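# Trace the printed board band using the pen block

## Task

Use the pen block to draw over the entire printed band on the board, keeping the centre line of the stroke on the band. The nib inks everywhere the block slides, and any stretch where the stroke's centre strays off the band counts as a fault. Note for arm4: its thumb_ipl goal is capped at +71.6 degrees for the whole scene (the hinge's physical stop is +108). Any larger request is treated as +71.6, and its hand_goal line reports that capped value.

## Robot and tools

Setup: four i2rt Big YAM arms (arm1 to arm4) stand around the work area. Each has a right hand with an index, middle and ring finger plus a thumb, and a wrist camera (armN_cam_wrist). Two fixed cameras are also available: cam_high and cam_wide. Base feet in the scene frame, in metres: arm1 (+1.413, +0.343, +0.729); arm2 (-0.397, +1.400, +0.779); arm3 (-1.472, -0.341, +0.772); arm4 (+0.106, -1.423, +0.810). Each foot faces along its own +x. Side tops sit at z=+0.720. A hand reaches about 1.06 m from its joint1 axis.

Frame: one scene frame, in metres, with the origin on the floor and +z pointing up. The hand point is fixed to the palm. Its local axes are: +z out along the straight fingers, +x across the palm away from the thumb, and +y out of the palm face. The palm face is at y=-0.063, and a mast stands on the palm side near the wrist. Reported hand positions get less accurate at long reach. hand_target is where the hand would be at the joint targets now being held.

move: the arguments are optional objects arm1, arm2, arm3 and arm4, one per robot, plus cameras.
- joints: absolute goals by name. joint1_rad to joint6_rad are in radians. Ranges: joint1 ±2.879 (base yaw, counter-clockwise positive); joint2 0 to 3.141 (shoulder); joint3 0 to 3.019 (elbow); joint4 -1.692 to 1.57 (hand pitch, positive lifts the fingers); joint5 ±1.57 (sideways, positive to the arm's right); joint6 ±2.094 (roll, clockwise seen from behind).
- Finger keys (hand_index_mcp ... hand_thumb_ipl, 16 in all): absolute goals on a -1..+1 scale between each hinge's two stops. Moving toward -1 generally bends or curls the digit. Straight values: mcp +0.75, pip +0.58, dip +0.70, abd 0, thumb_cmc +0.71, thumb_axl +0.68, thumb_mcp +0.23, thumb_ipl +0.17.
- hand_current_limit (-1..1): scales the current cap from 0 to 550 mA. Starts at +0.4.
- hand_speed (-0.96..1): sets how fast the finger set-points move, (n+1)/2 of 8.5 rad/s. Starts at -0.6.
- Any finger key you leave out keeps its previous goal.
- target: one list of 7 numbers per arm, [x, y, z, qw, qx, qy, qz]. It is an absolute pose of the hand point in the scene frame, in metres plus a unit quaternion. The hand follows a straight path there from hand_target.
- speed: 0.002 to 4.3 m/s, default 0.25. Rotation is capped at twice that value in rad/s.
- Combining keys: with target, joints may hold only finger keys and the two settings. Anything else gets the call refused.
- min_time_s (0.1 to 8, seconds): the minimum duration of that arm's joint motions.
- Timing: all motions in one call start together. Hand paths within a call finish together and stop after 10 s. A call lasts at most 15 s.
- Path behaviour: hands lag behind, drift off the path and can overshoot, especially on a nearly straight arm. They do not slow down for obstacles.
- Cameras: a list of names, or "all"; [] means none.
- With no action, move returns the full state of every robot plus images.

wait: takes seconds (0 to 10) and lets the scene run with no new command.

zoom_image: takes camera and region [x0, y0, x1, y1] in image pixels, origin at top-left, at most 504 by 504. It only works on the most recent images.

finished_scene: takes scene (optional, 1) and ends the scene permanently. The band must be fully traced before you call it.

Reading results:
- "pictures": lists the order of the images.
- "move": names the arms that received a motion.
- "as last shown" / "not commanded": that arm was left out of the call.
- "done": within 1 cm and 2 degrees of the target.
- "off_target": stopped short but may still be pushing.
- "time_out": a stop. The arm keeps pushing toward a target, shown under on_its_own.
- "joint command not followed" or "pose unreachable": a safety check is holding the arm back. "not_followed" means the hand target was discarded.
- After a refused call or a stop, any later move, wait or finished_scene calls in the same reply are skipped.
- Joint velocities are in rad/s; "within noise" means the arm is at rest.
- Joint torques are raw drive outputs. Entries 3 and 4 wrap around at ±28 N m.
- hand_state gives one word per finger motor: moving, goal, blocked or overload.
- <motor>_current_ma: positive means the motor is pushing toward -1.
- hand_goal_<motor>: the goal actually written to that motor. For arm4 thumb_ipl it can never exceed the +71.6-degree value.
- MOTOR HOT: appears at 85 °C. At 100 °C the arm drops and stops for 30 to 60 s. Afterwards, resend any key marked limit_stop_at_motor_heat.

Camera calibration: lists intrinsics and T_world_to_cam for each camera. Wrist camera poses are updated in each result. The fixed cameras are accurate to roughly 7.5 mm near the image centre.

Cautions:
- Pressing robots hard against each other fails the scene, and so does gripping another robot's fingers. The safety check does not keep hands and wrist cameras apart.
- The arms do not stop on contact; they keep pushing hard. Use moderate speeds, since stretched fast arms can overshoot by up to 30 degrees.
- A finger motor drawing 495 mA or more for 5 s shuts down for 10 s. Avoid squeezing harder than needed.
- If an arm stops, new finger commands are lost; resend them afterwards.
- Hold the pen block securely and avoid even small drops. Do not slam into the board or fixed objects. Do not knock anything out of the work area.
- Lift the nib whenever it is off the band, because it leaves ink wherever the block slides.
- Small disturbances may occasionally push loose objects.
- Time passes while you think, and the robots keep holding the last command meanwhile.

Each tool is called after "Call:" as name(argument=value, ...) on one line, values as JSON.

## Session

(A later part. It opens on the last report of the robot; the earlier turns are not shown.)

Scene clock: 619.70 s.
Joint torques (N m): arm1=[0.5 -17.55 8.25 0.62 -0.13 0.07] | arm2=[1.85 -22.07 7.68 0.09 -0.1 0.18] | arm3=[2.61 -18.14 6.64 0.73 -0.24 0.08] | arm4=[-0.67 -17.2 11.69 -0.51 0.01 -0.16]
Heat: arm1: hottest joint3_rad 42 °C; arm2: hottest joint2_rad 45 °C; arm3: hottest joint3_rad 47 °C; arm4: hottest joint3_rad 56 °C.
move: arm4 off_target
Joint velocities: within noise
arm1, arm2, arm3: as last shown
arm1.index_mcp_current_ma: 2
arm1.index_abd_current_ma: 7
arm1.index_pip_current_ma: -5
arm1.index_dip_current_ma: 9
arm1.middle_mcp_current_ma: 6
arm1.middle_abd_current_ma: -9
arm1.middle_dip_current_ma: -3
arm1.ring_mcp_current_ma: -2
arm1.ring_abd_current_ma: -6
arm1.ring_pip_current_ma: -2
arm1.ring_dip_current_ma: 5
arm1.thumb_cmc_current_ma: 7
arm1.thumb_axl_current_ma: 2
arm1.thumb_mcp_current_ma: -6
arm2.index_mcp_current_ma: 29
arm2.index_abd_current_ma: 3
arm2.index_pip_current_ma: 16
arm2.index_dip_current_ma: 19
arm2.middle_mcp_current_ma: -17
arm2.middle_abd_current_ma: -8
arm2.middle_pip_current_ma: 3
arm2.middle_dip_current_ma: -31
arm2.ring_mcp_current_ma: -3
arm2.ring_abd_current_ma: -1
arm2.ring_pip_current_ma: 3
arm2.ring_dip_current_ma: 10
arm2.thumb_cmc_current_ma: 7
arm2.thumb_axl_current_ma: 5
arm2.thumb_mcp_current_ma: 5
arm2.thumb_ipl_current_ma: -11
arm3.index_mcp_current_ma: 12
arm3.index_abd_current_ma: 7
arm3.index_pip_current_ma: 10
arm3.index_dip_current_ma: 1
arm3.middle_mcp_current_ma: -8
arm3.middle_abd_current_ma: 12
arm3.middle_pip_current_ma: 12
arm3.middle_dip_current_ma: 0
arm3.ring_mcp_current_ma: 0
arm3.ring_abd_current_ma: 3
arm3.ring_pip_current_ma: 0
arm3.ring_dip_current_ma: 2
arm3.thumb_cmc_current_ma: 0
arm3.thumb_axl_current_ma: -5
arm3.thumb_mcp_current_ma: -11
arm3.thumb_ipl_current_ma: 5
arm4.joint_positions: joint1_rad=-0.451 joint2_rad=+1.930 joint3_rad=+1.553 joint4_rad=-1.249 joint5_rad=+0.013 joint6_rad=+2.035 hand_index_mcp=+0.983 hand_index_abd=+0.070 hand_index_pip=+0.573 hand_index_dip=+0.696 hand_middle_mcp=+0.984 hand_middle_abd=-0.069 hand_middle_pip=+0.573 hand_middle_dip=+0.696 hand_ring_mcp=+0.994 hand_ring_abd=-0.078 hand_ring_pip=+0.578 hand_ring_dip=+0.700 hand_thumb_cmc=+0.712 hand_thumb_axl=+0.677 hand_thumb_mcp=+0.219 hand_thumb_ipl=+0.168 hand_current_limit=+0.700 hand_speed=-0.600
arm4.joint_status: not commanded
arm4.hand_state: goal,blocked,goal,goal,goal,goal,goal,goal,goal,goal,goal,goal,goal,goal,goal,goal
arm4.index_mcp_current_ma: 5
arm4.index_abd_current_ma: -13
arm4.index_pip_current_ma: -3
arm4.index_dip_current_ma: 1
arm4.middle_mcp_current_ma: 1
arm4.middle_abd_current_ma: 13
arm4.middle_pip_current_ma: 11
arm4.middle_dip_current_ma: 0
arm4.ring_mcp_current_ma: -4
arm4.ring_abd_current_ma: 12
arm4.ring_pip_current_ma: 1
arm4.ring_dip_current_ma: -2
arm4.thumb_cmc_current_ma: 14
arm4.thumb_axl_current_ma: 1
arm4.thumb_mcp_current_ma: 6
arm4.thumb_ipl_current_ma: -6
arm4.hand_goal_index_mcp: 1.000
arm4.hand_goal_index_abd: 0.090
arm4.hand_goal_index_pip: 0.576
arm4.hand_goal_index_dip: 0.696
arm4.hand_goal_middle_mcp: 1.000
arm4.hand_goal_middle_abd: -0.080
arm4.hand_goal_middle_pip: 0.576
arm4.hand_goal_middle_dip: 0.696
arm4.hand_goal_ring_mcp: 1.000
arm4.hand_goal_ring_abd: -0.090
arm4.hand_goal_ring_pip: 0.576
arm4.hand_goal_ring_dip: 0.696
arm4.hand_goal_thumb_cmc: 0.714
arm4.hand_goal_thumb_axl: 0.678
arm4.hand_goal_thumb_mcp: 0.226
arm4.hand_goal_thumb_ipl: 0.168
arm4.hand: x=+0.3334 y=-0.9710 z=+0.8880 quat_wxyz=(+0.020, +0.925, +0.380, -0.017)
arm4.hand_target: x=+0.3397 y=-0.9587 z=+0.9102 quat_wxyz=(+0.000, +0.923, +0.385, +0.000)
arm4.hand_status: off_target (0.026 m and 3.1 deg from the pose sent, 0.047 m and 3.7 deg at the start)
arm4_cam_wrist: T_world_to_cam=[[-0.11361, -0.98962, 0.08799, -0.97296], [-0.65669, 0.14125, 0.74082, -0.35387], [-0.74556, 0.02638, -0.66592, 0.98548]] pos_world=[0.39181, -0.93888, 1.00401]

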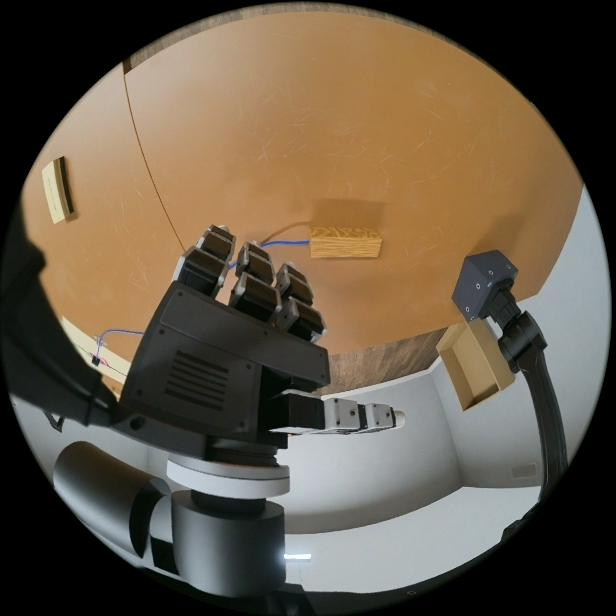

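Call:
move(arm1={"joints": {"joint1_rad": 0.73, "hand_index_abd": 0.02, "hand_middle_abd": -0.01, "hand_ring_abd": -0.02}, "min_time_s": 2}, arm2={"joints": {"joint1_rad": 0.56, "hand_index_abd": 0.02, "hand_middle_abd": -0.01, "hand_ring_abd": -0.02}, "min_time_s": 2}, arm3={"joints": {"joint1_rad": 0.54, "hand_index_abd": 0.02, "hand_middle_abd": -0.01, "hand_ring_abd": -0.02}, "min_time_s": 2}, arm4={"target": [0.340, -0.947, 0.858, 0, 0.9229, 0.385, 0], "speed": 0.08}, cameras=["arm1_cam_wrist", "arm2_cam_wrist", "arm3_cam_wrist", "arm4_cam_wrist", "cam_high", "cam_wide"])

Call:
zoom_image(camera="arm1_cam_wrist", region=[220, 170, 340, 300])

Call:
zoom_image(camera="arm2_cam_wrist", region=[220, 170, 340, 300])

Call:
zoom_image(camera="arm3_cam_wrist", region=[190, 170, 310, 300])

Call:
zoom_image(camera="arm4_cam_wrist", region=[190, 170, 340, 300])

Scene clock: 646.23 s.
Joint torques (N m): arm1=[0.91 -17.49 8.38 0.59 -0.36 0.08] | arm2=[2.26 -22.01 7.82 0.08 -0.25 0.14] | arm3=[3.14 -18.2 6.71 0.72 -0.22 0.07] | arm4=[-0.26 -16.15 9.37 0.35 -0.01 -0.13]
Heat: arm1: hottest joint3_rad 42 °C; arm2: hottest joint2_rad 45 °C; arm3: hottest joint3_rad 47 °C; arm4: hottest joint3_rad 57 °C.
move: arm1 done; arm2 off_target; arm3 done; arm4 done
Joint velocities: within noise
arm1.joint_positions: joint1_rad=+0.715 joint2_rad=+1.841 joint3_rad=+1.545 joint4_rad=-1.269 joint5_rad=+0.044 joint6_rad=-2.091 hand_index_mcp=+1.000 hand_index_abd=+0.003 hand_index_pip=+0.612 hand_index_dip=+0.713 hand_middle_mcp=+0.996 hand_middle_abd=-0.025 hand_middle_pip=+0.577 hand_middle_dip=+0.696 hand_ring_mcp=+0.991 hand_ring_abd=-0.030 hand_ring_pip=+0.574 hand_ring_dip=+0.691 hand_thumb_cmc=+0.716 hand_thumb_axl=+0.677 hand_thumb_mcp=+0.220 hand_thumb_ipl=+0.168 hand_current_limit=+0.700 hand_speed=-0.600
arm1.joint_status: all done
arm1.hand_state: goal,goal,blocked,goal,goal,goal,goal,goal,goal,goal,goal,goal,goal,goal,goal,goal
arm1.index_mcp_current_ma: 8
arm1.index_abd_current_ma: 4
arm1.index_pip_current_ma: -3
arm1.index_dip_current_ma: 10
arm1.middle_mcp_current_ma: 7
arm1.middle_abd_current_ma: -7
arm1.middle_pip_current_ma: 11
arm1.middle_dip_current_ma: 1
arm1.ring_mcp_current_ma: -2
arm1.ring_abd_current_ma: -9
arm1.ring_pip_current_ma: -4
arm1.ring_dip_current_ma: 3
arm1.thumb_cmc_current_ma: 8
arm1.thumb_axl_current_ma: 1
arm1.thumb_mcp_current_ma: -10
arm1.thumb_ipl_current_ma: 3
arm1.hand_goal_index_mcp: 1.000
arm1.hand_goal_index_abd: 0.020
arm1.hand_goal_index_pip: 0.576
arm1.hand_goal_index_dip: 0.696
arm1.hand_goal_middle_mcp: 1.000
arm1.hand_goal_middle_abd: -0.010
arm1.hand_goal_middle_pip: 0.576
arm1.hand_goal_middle_dip: 0.696
arm1.hand_goal_ring_mcp: 1.000
arm1.hand_goal_ring_abd: -0.020
arm1.hand_goal_ring_pip: 0.576
arm1.hand_goal_ring_dip: 0.696
arm1.hand_goal_thumb_cmc: 0.714
arm1.hand_goal_thumb_axl: 0.678
arm1.hand_goal_thumb_mcp: 0.226
arm1.hand_goal_thumb_ipl: 0.168
arm1.hand: x=+1.0443 y=-0.0485 z=+0.8466 quat_wxyz=(+0.019, -0.827, -0.562, +0.007)
arm1.hand_target: x=+1.0546 y=-0.0518 z=+0.8423 quat_wxyz=(+0.016, -0.825, -0.565, +0.001)
arm1.hand_status: not commanded
arm2.joint_positions: joint1_rad=+0.546 joint2_rad=+2.079 joint3_rad=+1.803 joint4_rad=-1.285 joint5_rad=+0.001 joint6_rad=-2.066 hand_index_mcp=+1.000 hand_index_abd=+0.009 hand_index_pip=+0.613 hand_index_dip=+0.714 hand_middle_mcp=+0.997 hand_middle_abd=-0.043 hand_middle_pip=+0.577 hand_middle_dip=+0.696 hand_ring_mcp=+0.982 hand_ring_abd=-0.034 hand_ring_pip=+0.570 hand_ring_dip=+0.691 hand_thumb_cmc=+0.717 hand_thumb_axl=+0.677 hand_thumb_mcp=+0.216 hand_thumb_ipl=+0.168 hand_current_limit=+0.700 hand_speed=-0.600
arm2.joint_status: hand_middle_abd off_target (ended at -0.043, target -0.010); the others done
arm2.hand_state: goal,goal,blocked,goal,goal,blocked,goal,goal,goal,goal,goal,goal,goal,goal,goal,goal
arm2.index_mcp_current_ma: 11
arm2.index_abd_current_ma: -22
arm2.index_pip_current_ma: 32
arm2.index_dip_current_ma: 11
arm2.middle_mcp_current_ma: 5
arm2.middle_abd_current_ma: -28
arm2.middle_pip_current_ma: 6
arm2.middle_dip_current_ma: -30
arm2.ring_mcp_current_ma: -2
arm2.ring_abd_current_ma: -10
arm2.ring_pip_current_ma: 0
arm2.ring_dip_current_ma: 7
arm2.thumb_cmc_current_ma: 4
arm2.thumb_axl_current_ma: 14
arm2.thumb_mcp_current_ma: -4
arm2.thumb_ipl_current_ma: 3
arm2.hand_goal_index_mcp: 1.000
arm2.hand_goal_index_abd: 0.020
arm2.hand_goal_index_pip: 0.576
arm2.hand_goal_index_dip: 0.696
arm2.hand_goal_middle_mcp: 1.000
arm2.hand_goal_middle_abd: -0.010
arm2.hand_goal_middle_pip: 0.576
arm2.hand_goal_middle_dip: 0.696
arm2.hand_goal_ring_mcp: 1.000
arm2.hand_goal_ring_abd: -0.020
arm2.hand_goal_ring_pip: 0.576
arm2.hand_goal_ring_dip: 0.696
arm2.hand_goal_thumb_cmc: 0.714
arm2.hand_goal_thumb_axl: 0.678
arm2.hand_goal_thumb_mcp: 0.226
arm2.hand_goal_thumb_ipl: 0.168
arm2.hand: x=+0.0738 y=+0.9960 z=+0.8565 quat_wxyz=(+0.004, +0.175, +0.985, -0.006)
arm2.hand_target: x=+0.0785 y=+1.0048 z=+0.8480 quat_wxyz=(+0.000, +0.173, +0.985, +0.000)
arm2.hand_status: not commanded
arm3.joint_positions: joint1_rad=+0.526 joint2_rad=+2.098 joint3_rad=+1.840 joint4_rad=-1.308 joint5_rad=+0.017 joint6_rad=-2.067 hand_index_mcp=+1.000 hand_index_abd=+0.017 hand_index_pip=+0.589 hand_index_dip=+0.704 hand_middle_mcp=+0.997 hand_middle_abd=-0.011 hand_middle_pip=+0.583 hand_middle_dip=+0.700 hand_ring_mcp=+0.997 hand_ring_abd=-0.020 hand_ring_pip=+0.578 hand_ring_dip=+0.702 hand_thumb_cmc=+0.719 hand_thumb_axl=+0.677 hand_thumb_mcp=+0.221 hand_thumb_ipl=+0.168 hand_current_limit=+0.700 hand_speed=-0.600
arm3.joint_status: all done
arm3.hand_state: goal,goal,goal,goal,goal,goal,goal,goal,goal,goal,goal,goal,goal,goal,goal,goal
arm3.index_mcp_current_ma: 1
arm3.index_abd_current_ma: 9
arm3.index_pip_current_ma: 19
arm3.index_dip_current_ma: -1
arm3.middle_mcp_current_ma: -12
arm3.middle_abd_current_ma: 5
arm3.middle_pip_current_ma: 12
arm3.middle_dip_current_ma: -1
arm3.ring_mcp_current_ma: -9
arm3.ring_abd_current_ma: -10
arm3.ring_pip_current_ma: -9
arm3.ring_dip_current_ma: 5
arm3.thumb_cmc_current_ma: -11
arm3.thumb_axl_current_ma: -5
arm3.thumb_mcp_current_ma: -14
arm3.thumb_ipl_current_ma: 5
arm3.hand_goal_index_mcp: 1.000
arm3.hand_goal_index_abd: 0.020
arm3.hand_goal_index_pip: 0.576
arm3.hand_goal_index_dip: 0.696
arm3.hand_goal_middle_mcp: 1.000
arm3.hand_goal_middle_abd: -0.010
arm3.hand_goal_middle_pip: 0.576
arm3.hand_goal_middle_dip: 0.696
arm3.hand_goal_ring_mcp: 1.000
arm3.hand_goal_ring_abd: -0.020
arm3.hand_goal_ring_pip: 0.576
arm3.hand_goal_ring_dip: 0.696
arm3.hand_goal_thumb_cmc: 0.714
arm3.hand_goal_thumb_axl: 0.678
arm3.hand_goal_thumb_mcp: 0.226
arm3.hand_goal_thumb_ipl: 0.168
arm3.hand: x=-1.0312 y=+0.1047 z=+0.8470 quat_wxyz=(-0.001, -0.547, +0.837, -0.001)
arm3.hand_target: x=-1.0380 y=+0.1110 z=+0.8455 quat_wxyz=(+0.000, -0.549, +0.836, +0.000)
arm3.hand_status: not commanded
arm4.joint_positions: joint1_rad=-0.451 joint2_rad=+1.986 joint3_rad=+1.553 joint4_rad=-1.164 joint5_rad=+0.013 joint6_rad=+2.035 hand_index_mcp=+0.983 hand_index_abd=+0.070 hand_index_pip=+0.573 hand_index_dip=+0.696 hand_middle_mcp=+0.984 hand_middle_abd=-0.069 hand_middle_pip=+0.573 hand_middle_dip=+0.696 hand_ring_mcp=+0.994 hand_ring_abd=-0.078 hand_ring_pip=+0.578 hand_ring_dip=+0.700 hand_thumb_cmc=+0.712 hand_thumb_axl=+0.677 hand_thumb_mcp=+0.219 hand_thumb_ipl=+0.168 hand_current_limit=+0.700 hand_speed=-0.600
arm4.joint_status: not commanded
arm4.hand_state: goal,blocked,goal,goal,goal,goal,goal,goal,goal,goal,goal,goal,goal,goal,goal,goal
arm4.index_mcp_current_ma: -4
arm4.index_abd_current_ma: -11
arm4.index_pip_current_ma: -3
arm4.index_dip_current_ma: -3
arm4.middle_mcp_current_ma: -12
arm4.middle_abd_current_ma: 2
arm4.middle_pip_current_ma: 3
arm4.middle_dip_current_ma: -4
arm4.ring_mcp_current_ma: -1
arm4.ring_abd_current_ma: 9
arm4.ring_pip_current_ma: -6
arm4.ring_dip_current_ma: -15
arm4.thumb_cmc_current_ma: 5
arm4.thumb_axl_current_ma: 2
arm4.thumb_mcp_current_ma: 7
arm4.thumb_ipl_current_ma: -8
arm4.hand_goal_index_mcp: 1.000
arm4.hand_goal_index_abd: 0.090
arm4.hand_goal_index_pip: 0.576
arm4.hand_goal_index_dip: 0.696
arm4.hand_goal_middle_mcp: 1.000
arm4.hand_goal_middle_abd: -0.080
arm4.hand_goal_middle_pip: 0.576
arm4.hand_goal_middle_dip: 0.696
arm4.hand_goal_ring_mcp: 1.000
arm4.hand_goal_ring_abd: -0.090
arm4.hand_goal_ring_pip: 0.576
arm4.hand_goal_ring_dip: 0.696
arm4.hand_goal_thumb_cmc: 0.714
arm4.hand_goal_thumb_axl: 0.678
arm4.hand_goal_thumb_mcp: 0.226
arm4.hand_goal_thumb_ipl: 0.168
arm4.hand: x=+0.3385 y=-0.9549 z=+0.8548 quat_wxyz=(+0.010, +0.925, +0.380, -0.007)
arm4.hand_target: x=+0.3399 y=-0.9470 z=+0.8581 quat_wxyz=(+0.000, +0.923, +0.385, +0.000)
arm4.hand_status: done (0.009 m and 1.5 deg from the pose sent, 0.039 m and 3.1 deg at the start)
arm1_cam_wrist: T_world_to_cam=[[0.25509, -0.9669, -0.0066, -0.27885], [-0.64927, -0.17634, 0.73984, -0.00835], [-0.71651, -0.18443, -0.67276, 1.43443]] pos_world=[1.09348, -0.00653, 0.96935]
arm2_cam_wrist: T_world_to_cam=[[0.94675, 0.31688, -0.05705, -0.29305], [0.24845, -0.60629, 0.75544, -0.1109], [0.2048, -0.72938, -0.65273, 1.39477]] pos_world=[0.01935, 1.04295, 0.97747]
arm3_cam_wrist: T_world_to_cam=[[-0.27368, 0.95923, 0.07055, -0.41837], [0.67989, 0.14105, 0.71962, 0.02842], [0.68033, 0.24491, -0.69077, 1.39093]] pos_world=[-1.08012, 0.05665, 0.96988]
arm4_cam_wrist: T_world_to_cam=[[-0.11424, -0.99163, 0.06015, -0.93148], [-0.66353, 0.12123, 0.73826, -0.34286], [-0.73937, 0.04442, -0.67183, 0.98696]] pos_world=[0.39582, -0.92597, 0.97223]

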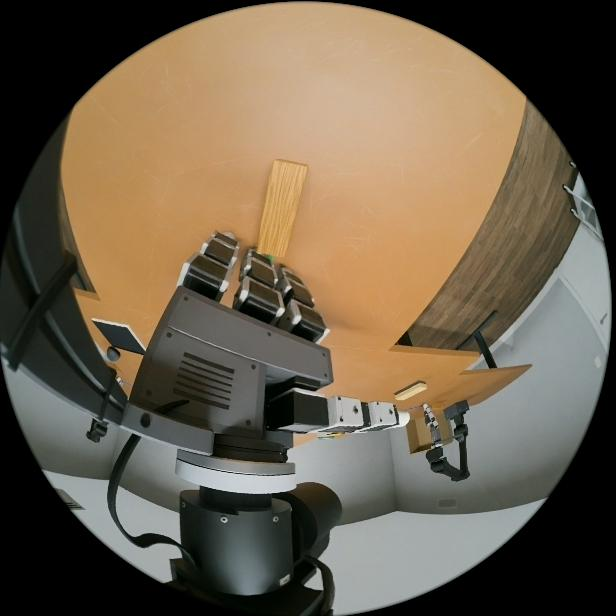

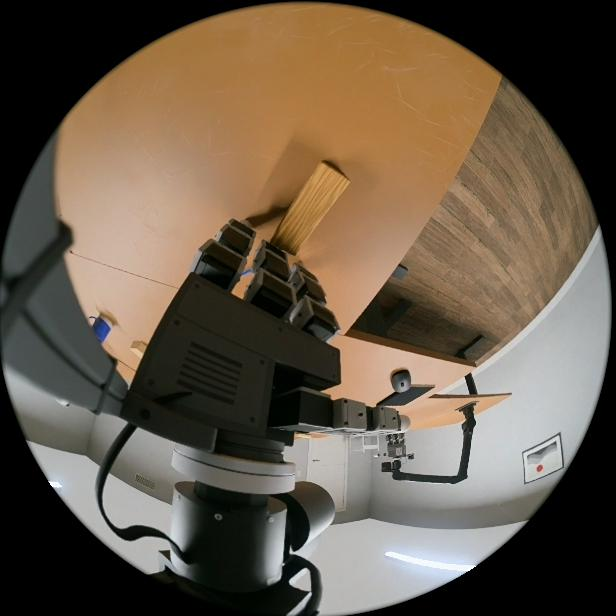

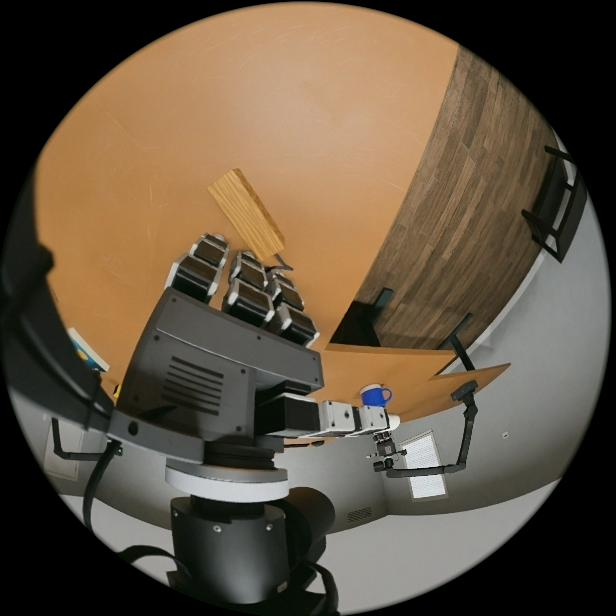

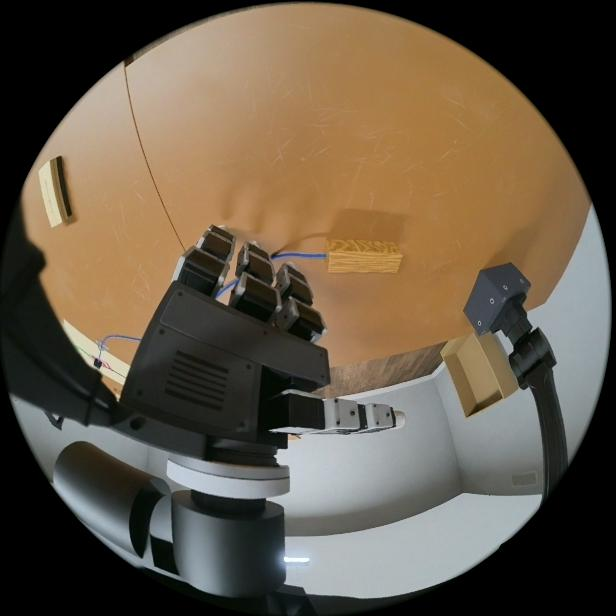

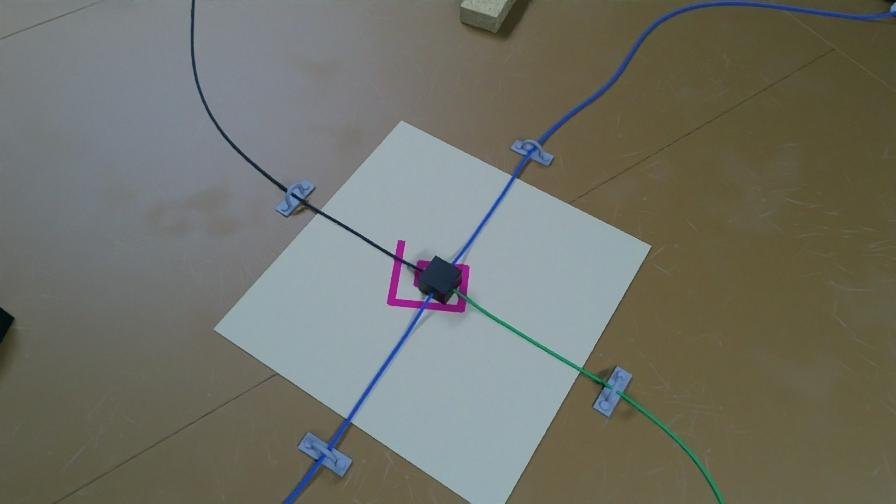

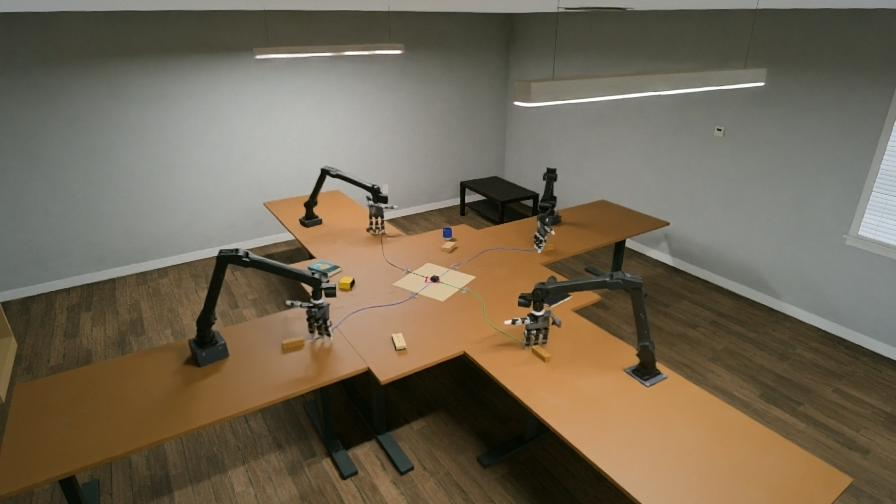

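Scaled by 3.877 from the camera's image (finer frame: 880x880).

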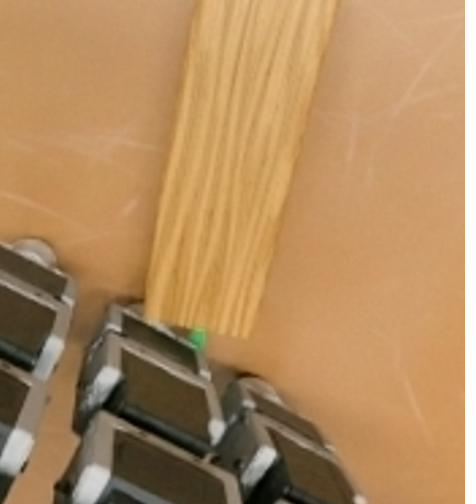

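Scaled by 3.877 from the camera's image (finer frame: 880x880).

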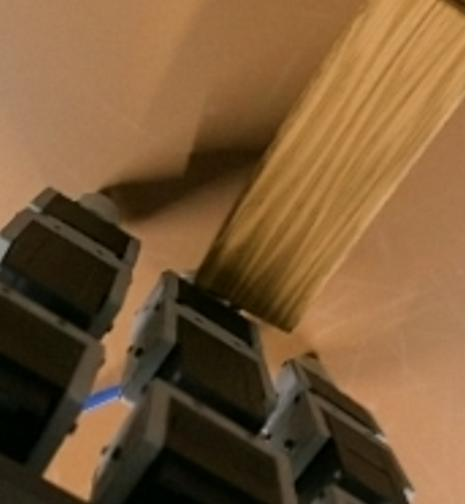

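Scaled by 3.877 from the camera's image (finer frame: 880x880).

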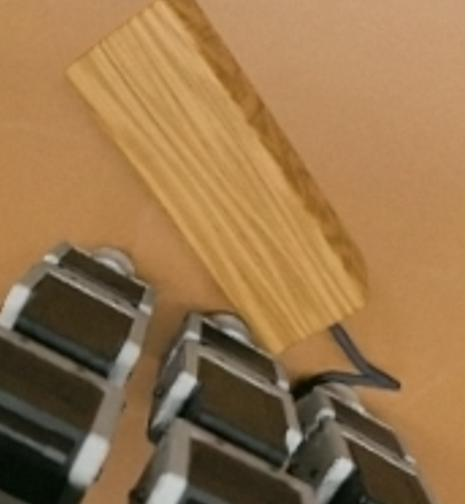

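Scaled by 3.360 from the camera's image (finer frame: 880x880).

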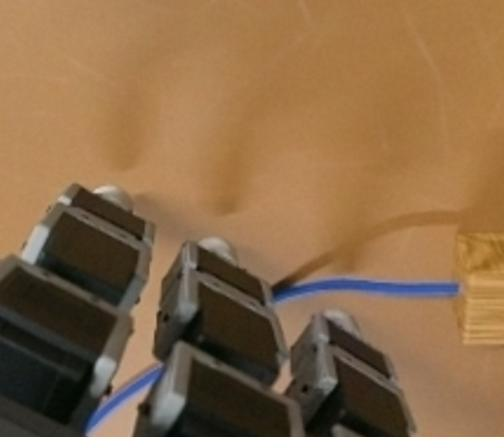

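Call:
move(arm4={"target": [0.340, -0.947, 0.844, 0, 0.9229, 0.385, 0], "speed": 0.06, "joints": {"hand_index_abd": 0.03, "hand_middle_abd": -0.03, "hand_ring_abd": -0.04}}, arm3={"joints": {"joint1_rad": 0.58}, "min_time_s": 1.5}, cameras=["arm3_cam_wrist", "arm4_cam_wrist"])

Call:
zoom_image(camera="arm3_cam_wrist", region=[190, 170, 310, 300])

Call:
zoom_image(camera="arm4_cam_wrist", region=[190, 170, 340, 300])

Scene clock: 655.57 s.
Joint torques (N m): arm1=[0.85 -17.44 8.39 0.61 -0.37 0.07] | arm2=[2.26 -22.01 7.8 0.08 -0.25 0.14] | arm3=[2.78 -18.26 6.76 0.66 -0.24 0.07] | arm4=[-0.26 -15.74 8.61 0.4 -0.01 -0.13]
Heat: arm1: hottest joint3_rad 43 °C; arm2: hottest joint2_rad 45 °C; arm3: hottest joint3_rad 47 °C; arm4: hottest joint3_rad 56 °C.
move: arm3 done; arm4 done
Joint velocities: within noise
arm1, arm2: as last shown
arm1.index_mcp_current_ma: 9
arm1.index_abd_current_ma: 2
arm1.index_dip_current_ma: 8
arm1.middle_abd_current_ma: -6
arm1.middle_pip_current_ma: 6
arm1.middle_dip_current_ma: 0
arm1.ring_mcp_current_ma: -3
arm1.ring_abd_current_ma: -7
arm1.ring_pip_current_ma: -1
arm1.ring_dip_current_ma: 8
arm1.thumb_cmc_current_ma: 12
arm1.thumb_axl_current_ma: -4
arm1.thumb_mcp_current_ma: -7
arm1.hand: x=+1.0444 y=-0.0486 z=+0.8466 quat_wxyz=(+0.018, -0.827, -0.562, +0.007)
arm1.hand_target: x=+1.0547 y=-0.0518 z=+0.8424 quat_wxyz=(+0.016, -0.825, -0.565, +0.001)
arm2.index_mcp_current_ma: 20
arm2.index_abd_current_ma: -5
arm2.index_pip_current_ma: 33
arm2.index_dip_current_ma: 17
arm2.middle_mcp_current_ma: -5
arm2.middle_abd_current_ma: -24
arm2.middle_pip_current_ma: 0
arm2.middle_dip_current_ma: 3
arm2.ring_mcp_current_ma: -4
arm2.ring_abd_current_ma: -3
arm2.ring_pip_current_ma: 5
arm2.ring_dip_current_ma: 3
arm2.thumb_cmc_current_ma: -12
arm2.thumb_axl_current_ma: 7
arm2.thumb_mcp_current_ma: -19
arm2.thumb_ipl_current_ma: 1
arm3.joint_positions: joint1_rad=+0.568 joint2_rad=+2.098 joint3_rad=+1.839 joint4_rad=-1.308 joint5_rad=+0.017 joint6_rad=-2.067 hand_index_mcp=+1.000 hand_index_abd=+0.018 hand_index_pip=+0.589 hand_index_dip=+0.704 hand_middle_mcp=+0.997 hand_middle_abd=-0.011 hand_middle_pip=+0.583 hand_middle_dip=+0.700 hand_ring_mcp=+0.997 hand_ring_abd=-0.020 hand_ring_pip=+0.578 hand_ring_dip=+0.702 hand_thumb_cmc=+0.719 hand_thumb_axl=+0.677 hand_thumb_mcp=+0.221 hand_thumb_ipl=+0.168 hand_current_limit=+0.700 hand_speed=-0.600
arm3.joint_status: all done
arm3.hand_state: goal,goal,goal,goal,goal,goal,goal,goal,goal,goal,goal,goal,goal,goal,goal,goal
arm3.index_mcp_current_ma: -7
arm3.index_abd_current_ma: 8
arm3.index_pip_current_ma: 6
arm3.index_dip_current_ma: -11
arm3.middle_mcp_current_ma: 4
arm3.middle_abd_current_ma: 10
arm3.middle_pip_current_ma: 4
arm3.middle_dip_current_ma: 9
arm3.ring_mcp_current_ma: -19
arm3.ring_abd_current_ma: -10
arm3.ring_pip_current_ma: -9
arm3.ring_dip_current_ma: 15
arm3.thumb_cmc_current_ma: -4
arm3.thumb_axl_current_ma: -8
arm3.thumb_mcp_current_ma: -7
arm3.thumb_ipl_current_ma: 14
arm3.hand_goal_index_mcp: 1.000
arm3.hand_goal_index_abd: 0.020
arm3.hand_goal_index_pip: 0.576
arm3.hand_goal_index_dip: 0.696
arm3.hand_goal_middle_mcp: 1.000
arm3.hand_goal_middle_abd: -0.010
arm3.hand_goal_middle_pip: 0.576
arm3.hand_goal_middle_dip: 0.696
arm3.hand_goal_ring_mcp: 1.000
arm3.hand_goal_ring_abd: -0.020
arm3.hand_goal_ring_pip: 0.576
arm3.hand_goal_ring_dip: 0.696
arm3.hand_goal_thumb_cmc: 0.714
arm3.hand_goal_thumb_axl: 0.678
arm3.hand_goal_thumb_mcp: 0.226
arm3.hand_goal_thumb_ipl: 0.168
arm3.hand: x=-1.0504 y=+0.1224 z=+0.8471 quat_wxyz=(-0.001, -0.564, +0.826, -0.001)
arm3.hand_target: x=-1.0564 y=+0.1279 z=+0.8459 quat_wxyz=(+0.001, -0.565, +0.825, +0.000)
arm3.hand_status: not commanded
arm4.joint_positions: joint1_rad=-0.451 joint2_rad=+1.997 joint3_rad=+1.546 joint4_rad=-1.134 joint5_rad=+0.013 joint6_rad=+2.035 hand_index_mcp=+0.983 hand_index_abd=+0.042 hand_index_pip=+0.573 hand_index_dip=+0.696 hand_middle_mcp=+0.984 hand_middle_abd=-0.043 hand_middle_pip=+0.573 hand_middle_dip=+0.696 hand_ring_mcp=+0.994 hand_ring_abd=-0.052 hand_ring_pip=+0.578 hand_ring_dip=+0.699 hand_thumb_cmc=+0.712 hand_thumb_axl=+0.677 hand_thumb_mcp=+0.219 hand_thumb_ipl=+0.168 hand_current_limit=+0.700 hand_speed=-0.600
arm4.joint_status: all done
arm4.hand_state: goal,goal,goal,goal,goal,goal,goal,goal,goal,goal,goal,goal,goal,goal,goal,goal
arm4.index_mcp_current_ma: 7
arm4.index_abd_current_ma: 3
arm4.index_pip_current_ma: -3
arm4.index_dip_current_ma: 2
arm4.middle_mcp_current_ma: -6
arm4.middle_abd_current_ma: -11
arm4.middle_pip_current_ma: 5
arm4.middle_dip_current_ma: 4
arm4.ring_mcp_current_ma: -4
arm4.ring_abd_current_ma: 0
arm4.ring_pip_current_ma: -15
arm4.ring_dip_current_ma: 4
arm4.thumb_cmc_current_ma: 11
arm4.thumb_axl_current_ma: 15
arm4.thumb_mcp_current_ma: 10
arm4.thumb_ipl_current_ma: -7
arm4.hand_goal_index_mcp: 1.000
arm4.hand_goal_index_abd: 0.030
arm4.hand_goal_index_pip: 0.576
arm4.hand_goal_index_dip: 0.696
arm4.hand_goal_middle_mcp: 1.000
arm4.hand_goal_middle_abd: -0.030
arm4.hand_goal_middle_pip: 0.576
arm4.hand_goal_middle_dip: 0.696
arm4.hand_goal_ring_mcp: 1.000
arm4.hand_goal_ring_abd: -0.040
arm4.hand_goal_ring_pip: 0.576
arm4.hand_goal_ring_dip: 0.696
arm4.hand_goal_thumb_cmc: 0.714
arm4.hand_goal_thumb_axl: 0.678
arm4.hand_goal_thumb_mcp: 0.226
arm4.hand_goal_thumb_ipl: 0.168
arm4.hand: x=+0.3396 y=-0.9514 z=+0.8455 quat_wxyz=(+0.005, +0.925, +0.380, -0.003)
arm4.hand_target: x=+0.3400 y=-0.9469 z=+0.8440 quat_wxyz=(+0.000, +0.923, +0.385, +0.000)
arm4.hand_status: done (0.005 m and 0.9 deg from the pose sent, 0.014 m and 1.5 deg at the start)
arm3_cam_wrist: T_world_to_cam=[[-0.31327, 0.94703, 0.07062, -0.48072], [0.67356, 0.16916, 0.71951, 0.02875], [0.66946, 0.27297, -0.69088, 1.38493]] pos_world=[-1.09711, 0.07235, 0.97008]
arm4_cam_wrist: T_world_to_cam=[[-0.11455, -0.99227, 0.04782, -0.91738], [-0.6665, 0.11246, 0.73697, -0.34192], [-0.73665, 0.05255, -0.67423, 0.99014]] pos_world=[0.39642, -0.92386, 0.96343]

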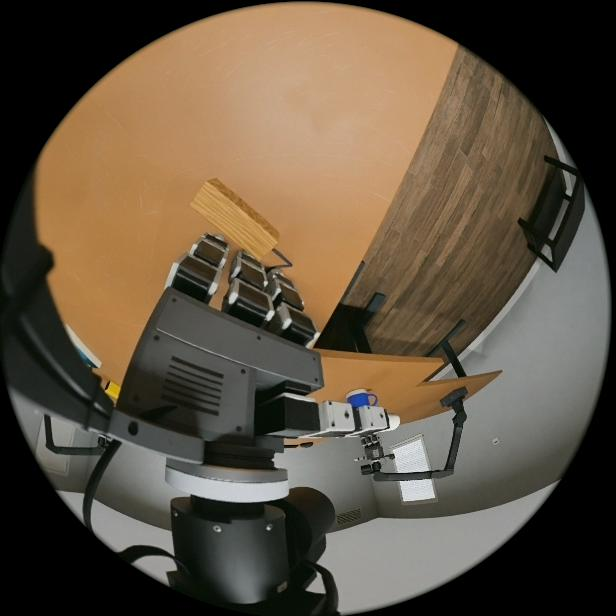

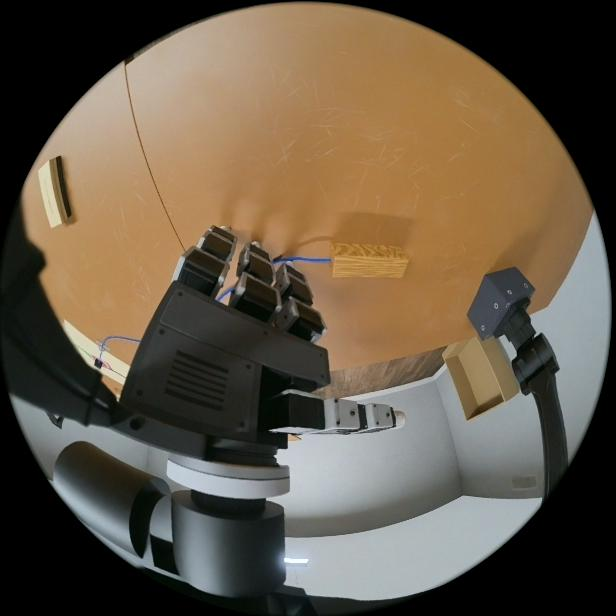

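Scaled by 3.877 from the camera's image (finer frame: 880x880).

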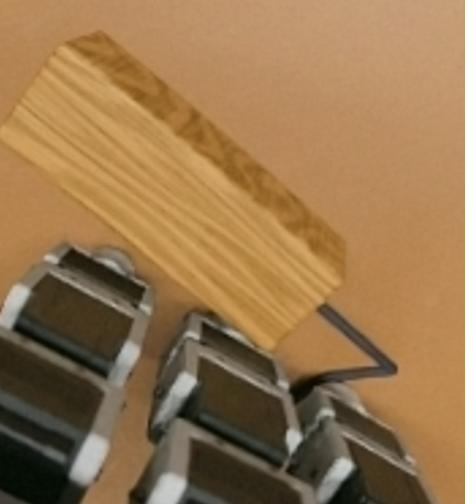

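Scaled by 3.360 from the camera's image (finer frame: 880x880).

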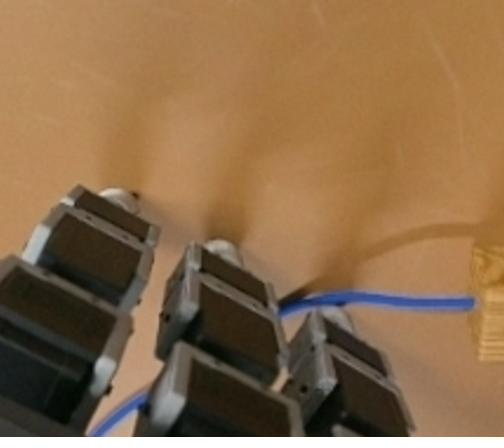

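Call:
move(arm4={"target": [0.2925, -0.9955, 0.846, 0, 0.9175, 0.3977, 0], "speed": 0.1}, arm3={"joints": {"joint1_rad": 0.63}, "min_time_s": 1.5}, cameras=["arm3_cam_wrist", "arm4_cam_wrist", "cam_high"])

Call:
zoom_image(camera="arm3_cam_wrist", region=[180, 170, 310, 300])

Call:
zoom_image(camera="arm4_cam_wrist", region=[190, 170, 340, 300])

Scene clock: 679.13 s.
Joint torques (N m): arm1=[0.85 -17.44 8.38 0.59 -0.37 0.08] | arm2=[2.2 -22.01 7.82 0.08 -0.24 0.14] | arm3=[2.55 -18.2 6.87 0.61 -0.23 0.05] | arm4=[0.15 -15.15 7.43 0.21 -0.05 0.07]
Heat: arm1: hottest joint3_rad 44 °C; arm2: hottest joint2_rad 44 °C; arm3: hottest joint3_rad 46 °C; arm4: hottest joint3_rad 55 °C.
move: arm3 done; arm4 done
Joint velocities: within noise
arm1, arm2: as last shown
arm1.index_abd_current_ma: 5
arm1.index_pip_current_ma: -1
arm1.index_dip_current_ma: 11
arm1.middle_mcp_current_ma: 13
arm1.middle_abd_current_ma: 2
arm1.middle_pip_current_ma: 3
arm1.middle_dip_current_ma: -4
arm1.ring_mcp_current_ma: -2
arm1.ring_abd_current_ma: -9
arm1.ring_pip_current_ma: 0
arm1.ring_dip_current_ma: 6
arm1.thumb_cmc_current_ma: 11
arm1.thumb_axl_current_ma: 1
arm1.thumb_mcp_current_ma: -12
arm1.thumb_ipl_current_ma: 2
arm2.index_mcp_current_ma: -1
arm2.index_abd_current_ma: -4
arm2.index_pip_current_ma: 27
arm2.index_dip_current_ma: 16
arm2.middle_mcp_current_ma: -4
arm2.middle_abd_current_ma: -29
arm2.middle_pip_current_ma: -3
arm2.middle_dip_current_ma: -15
arm2.ring_mcp_current_ma: -25
arm2.ring_abd_current_ma: -17
arm2.ring_pip_current_ma: -8
arm2.ring_dip_current_ma: -8
arm2.thumb_cmc_current_ma: -5
arm2.thumb_axl_current_ma: -1
arm2.thumb_mcp_current_ma: 17
arm2.thumb_ipl_current_ma: -3
arm3.joint_positions: joint1_rad=+0.619 joint2_rad=+2.098 joint3_rad=+1.838 joint4_rad=-1.308 joint5_rad=+0.017 joint6_rad=-2.067 hand_index_mcp=+1.000 hand_index_abd=+0.018 hand_index_pip=+0.587 hand_index_dip=+0.703 hand_middle_mcp=+0.997 hand_middle_abd=-0.012 hand_middle_pip=+0.583 hand_middle_dip=+0.700 hand_ring_mcp=+1.000 hand_ring_abd=-0.024 hand_ring_pip=+0.583 hand_ring_dip=+0.702 hand_thumb_cmc=+0.719 hand_thumb_axl=+0.677 hand_thumb_mcp=+0.221 hand_thumb_ipl=+0.168 hand_current_limit=+0.700 hand_speed=-0.600
arm3.joint_status: all done
arm3.hand_state: goal,goal,goal,goal,goal,goal,goal,goal,goal,goal,goal,goal,goal,goal,goal,goal
arm3.index_mcp_current_ma: -6
arm3.index_abd_current_ma: 13
arm3.index_pip_current_ma: 3
arm3.index_dip_current_ma: -5
arm3.middle_mcp_current_ma: 6
arm3.middle_abd_current_ma: 15
arm3.middle_pip_current_ma: 18
arm3.middle_dip_current_ma: 4
arm3.ring_mcp_current_ma: 3
arm3.ring_abd_current_ma: 6
arm3.ring_pip_current_ma: 0
arm3.ring_dip_current_ma: 6
arm3.thumb_cmc_current_ma: 1
arm3.thumb_axl_current_ma: 8
arm3.thumb_mcp_current_ma: -10
arm3.thumb_ipl_current_ma: -1
arm3.hand_goal_index_mcp: 1.000
arm3.hand_goal_index_abd: 0.020
arm3.hand_goal_index_pip: 0.576
arm3.hand_goal_index_dip: 0.696
arm3.hand_goal_middle_mcp: 1.000
arm3.hand_goal_middle_abd: -0.010
arm3.hand_goal_middle_pip: 0.576
arm3.hand_goal_middle_dip: 0.696
arm3.hand_goal_ring_mcp: 1.000
arm3.hand_goal_ring_abd: -0.020
arm3.hand_goal_ring_pip: 0.576
arm3.hand_goal_ring_dip: 0.696
arm3.hand_goal_thumb_cmc: 0.714
arm3.hand_goal_thumb_axl: 0.678
arm3.hand_goal_thumb_mcp: 0.226
arm3.hand_goal_thumb_ipl: 0.168
arm3.hand: x=-1.0750 y=+0.1432 z=+0.8474 quat_wxyz=(-0.001, -0.585, +0.811, +0.000)
arm3.hand_target: x=-1.0804 y=+0.1481 z=+0.8465 quat_wxyz=(+0.001, -0.586, +0.810, +0.000)
arm3.hand_status: not commanded
arm4.joint_positions: joint1_rad=-0.399 joint2_rad=+1.868 joint3_rad=+1.332 joint4_rad=-1.051 joint5_rad=+0.014 joint6_rad=+2.047 hand_index_mcp=+0.983 hand_index_abd=+0.040 hand_index_pip=+0.573 hand_index_dip=+0.696 hand_middle_mcp=+0.990 hand_middle_abd=-0.046 hand_middle_pip=+0.573 hand_middle_dip=+0.696 hand_ring_mcp=+1.000 hand_ring_abd=-0.093 hand_ring_pip=+0.585 hand_ring_dip=+0.700 hand_thumb_cmc=+0.712 hand_thumb_axl=+0.677 hand_thumb_mcp=+0.219 hand_thumb_ipl=+0.168 hand_current_limit=+0.700 hand_speed=-0.600
arm4.joint_status: not commanded
arm4.hand_state: goal,goal,goal,goal,goal,goal,goal,goal,goal,blocked,goal,goal,goal,goal,goal,goal
arm4.index_mcp_current_ma: -5
arm4.index_abd_current_ma: -2
arm4.index_pip_current_ma: -11
arm4.index_dip_current_ma: -2
arm4.middle_mcp_current_ma: -6
arm4.middle_abd_current_ma: 4
arm4.middle_pip_current_ma: 8
arm4.middle_dip_current_ma: -8
arm4.ring_mcp_current_ma: -7
arm4.ring_abd_current_ma: -4
arm4.ring_pip_current_ma: -8
arm4.ring_dip_current_ma: -13
arm4.thumb_cmc_current_ma: 14
arm4.thumb_axl_current_ma: 1
arm4.thumb_mcp_current_ma: 9
arm4.thumb_ipl_current_ma: -1
arm4.hand_goal_index_mcp: 1.000
arm4.hand_goal_index_abd: 0.030
arm4.hand_goal_index_pip: 0.576
arm4.hand_goal_index_dip: 0.696
arm4.hand_goal_middle_mcp: 1.000
arm4.hand_goal_middle_abd: -0.030
arm4.hand_goal_middle_pip: 0.576
arm4.hand_goal_middle_dip: 0.696
arm4.hand_goal_ring_mcp: 1.000
arm4.hand_goal_ring_abd: -0.040
arm4.hand_goal_ring_pip: 0.576
arm4.hand_goal_ring_dip: 0.696
arm4.hand_goal_thumb_cmc: 0.714
arm4.hand_goal_thumb_axl: 0.678
arm4.hand_goal_thumb_mcp: 0.226
arm4.hand_goal_thumb_ipl: 0.168
arm4.hand: x=+0.2979 y=-0.9966 z=+0.8428 quat_wxyz=(+0.006, +0.917, +0.398, -0.003)
arm4.hand_target: x=+0.2925 y=-0.9956 z=+0.8460 quat_wxyz=(+0.000, +0.917, +0.398, +0.000)
arm4.hand_status: done (0.006 m and 0.8 deg from the pose sent, 0.064 m and 2.3 deg at the start)
arm3_cam_wrist: T_world_to_cam=[[-0.36167, 0.92961, 0.0709, -0.55792], [0.66403, 0.20347, 0.71949, 0.02661], [0.65441, 0.3073, -0.69088, 1.37487]] pos_world=[-1.11918, 0.09073, 0.97028]
arm4_cam_wrist: T_world_to_cam=[[-0.07442, -0.99599, 0.0497, -0.98413], [-0.6709, 0.08688, 0.73645, -0.38635], [-0.73781, 0.02146, -0.67467, 0.92978]] pos_world=[0.35356, -0.96657, 0.96073]

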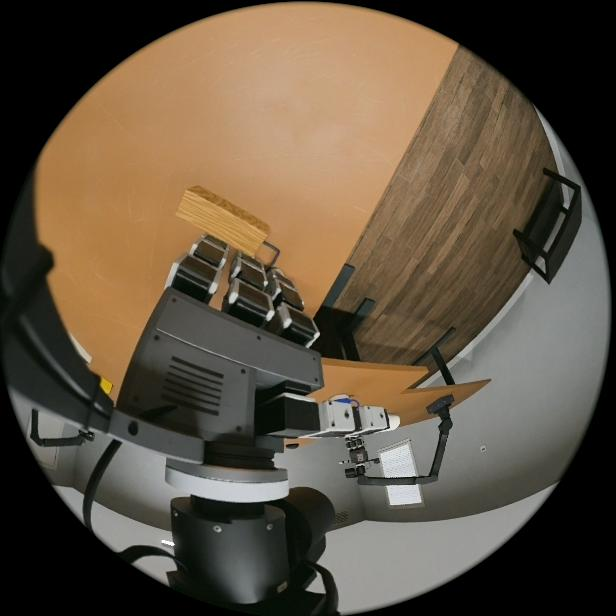

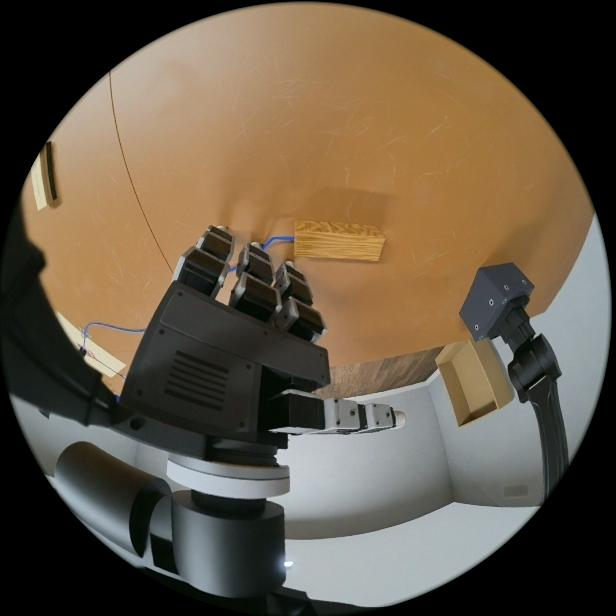

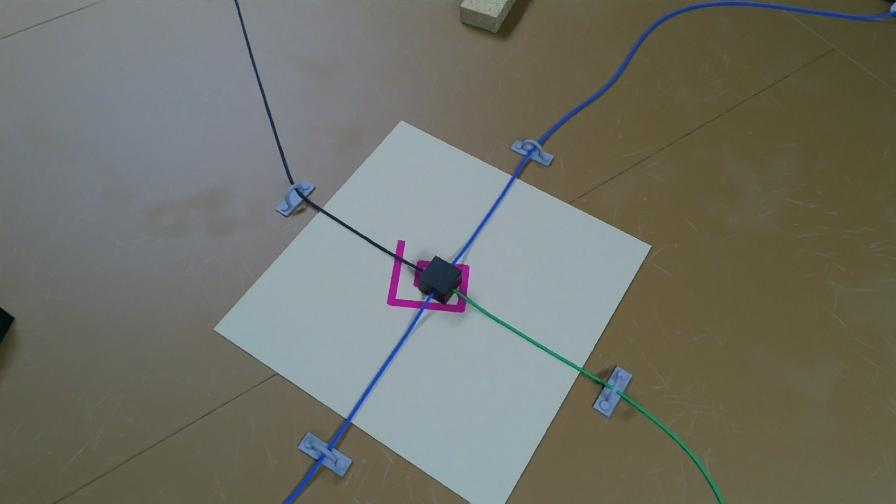

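Scaled by 3.877 from the camera's image (finer frame: 880x880).

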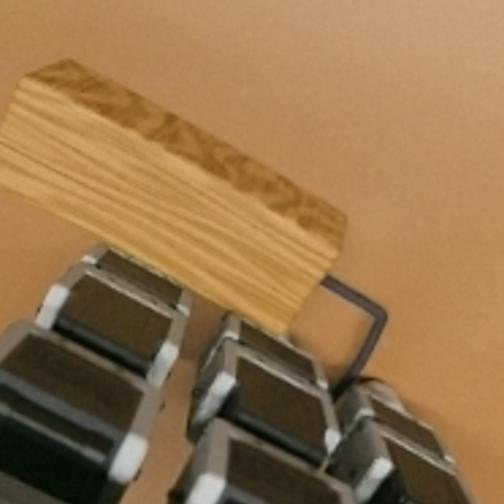

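Scaled by 3.360 from the camera's image (finer frame: 880x880).

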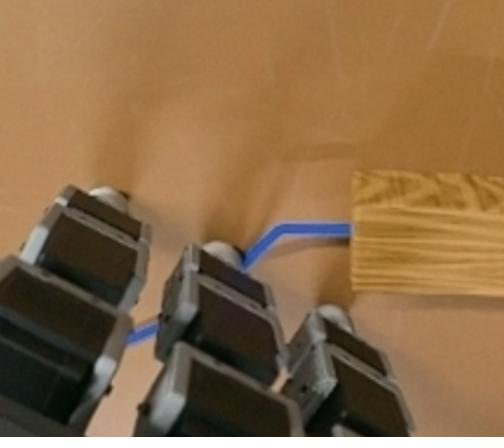

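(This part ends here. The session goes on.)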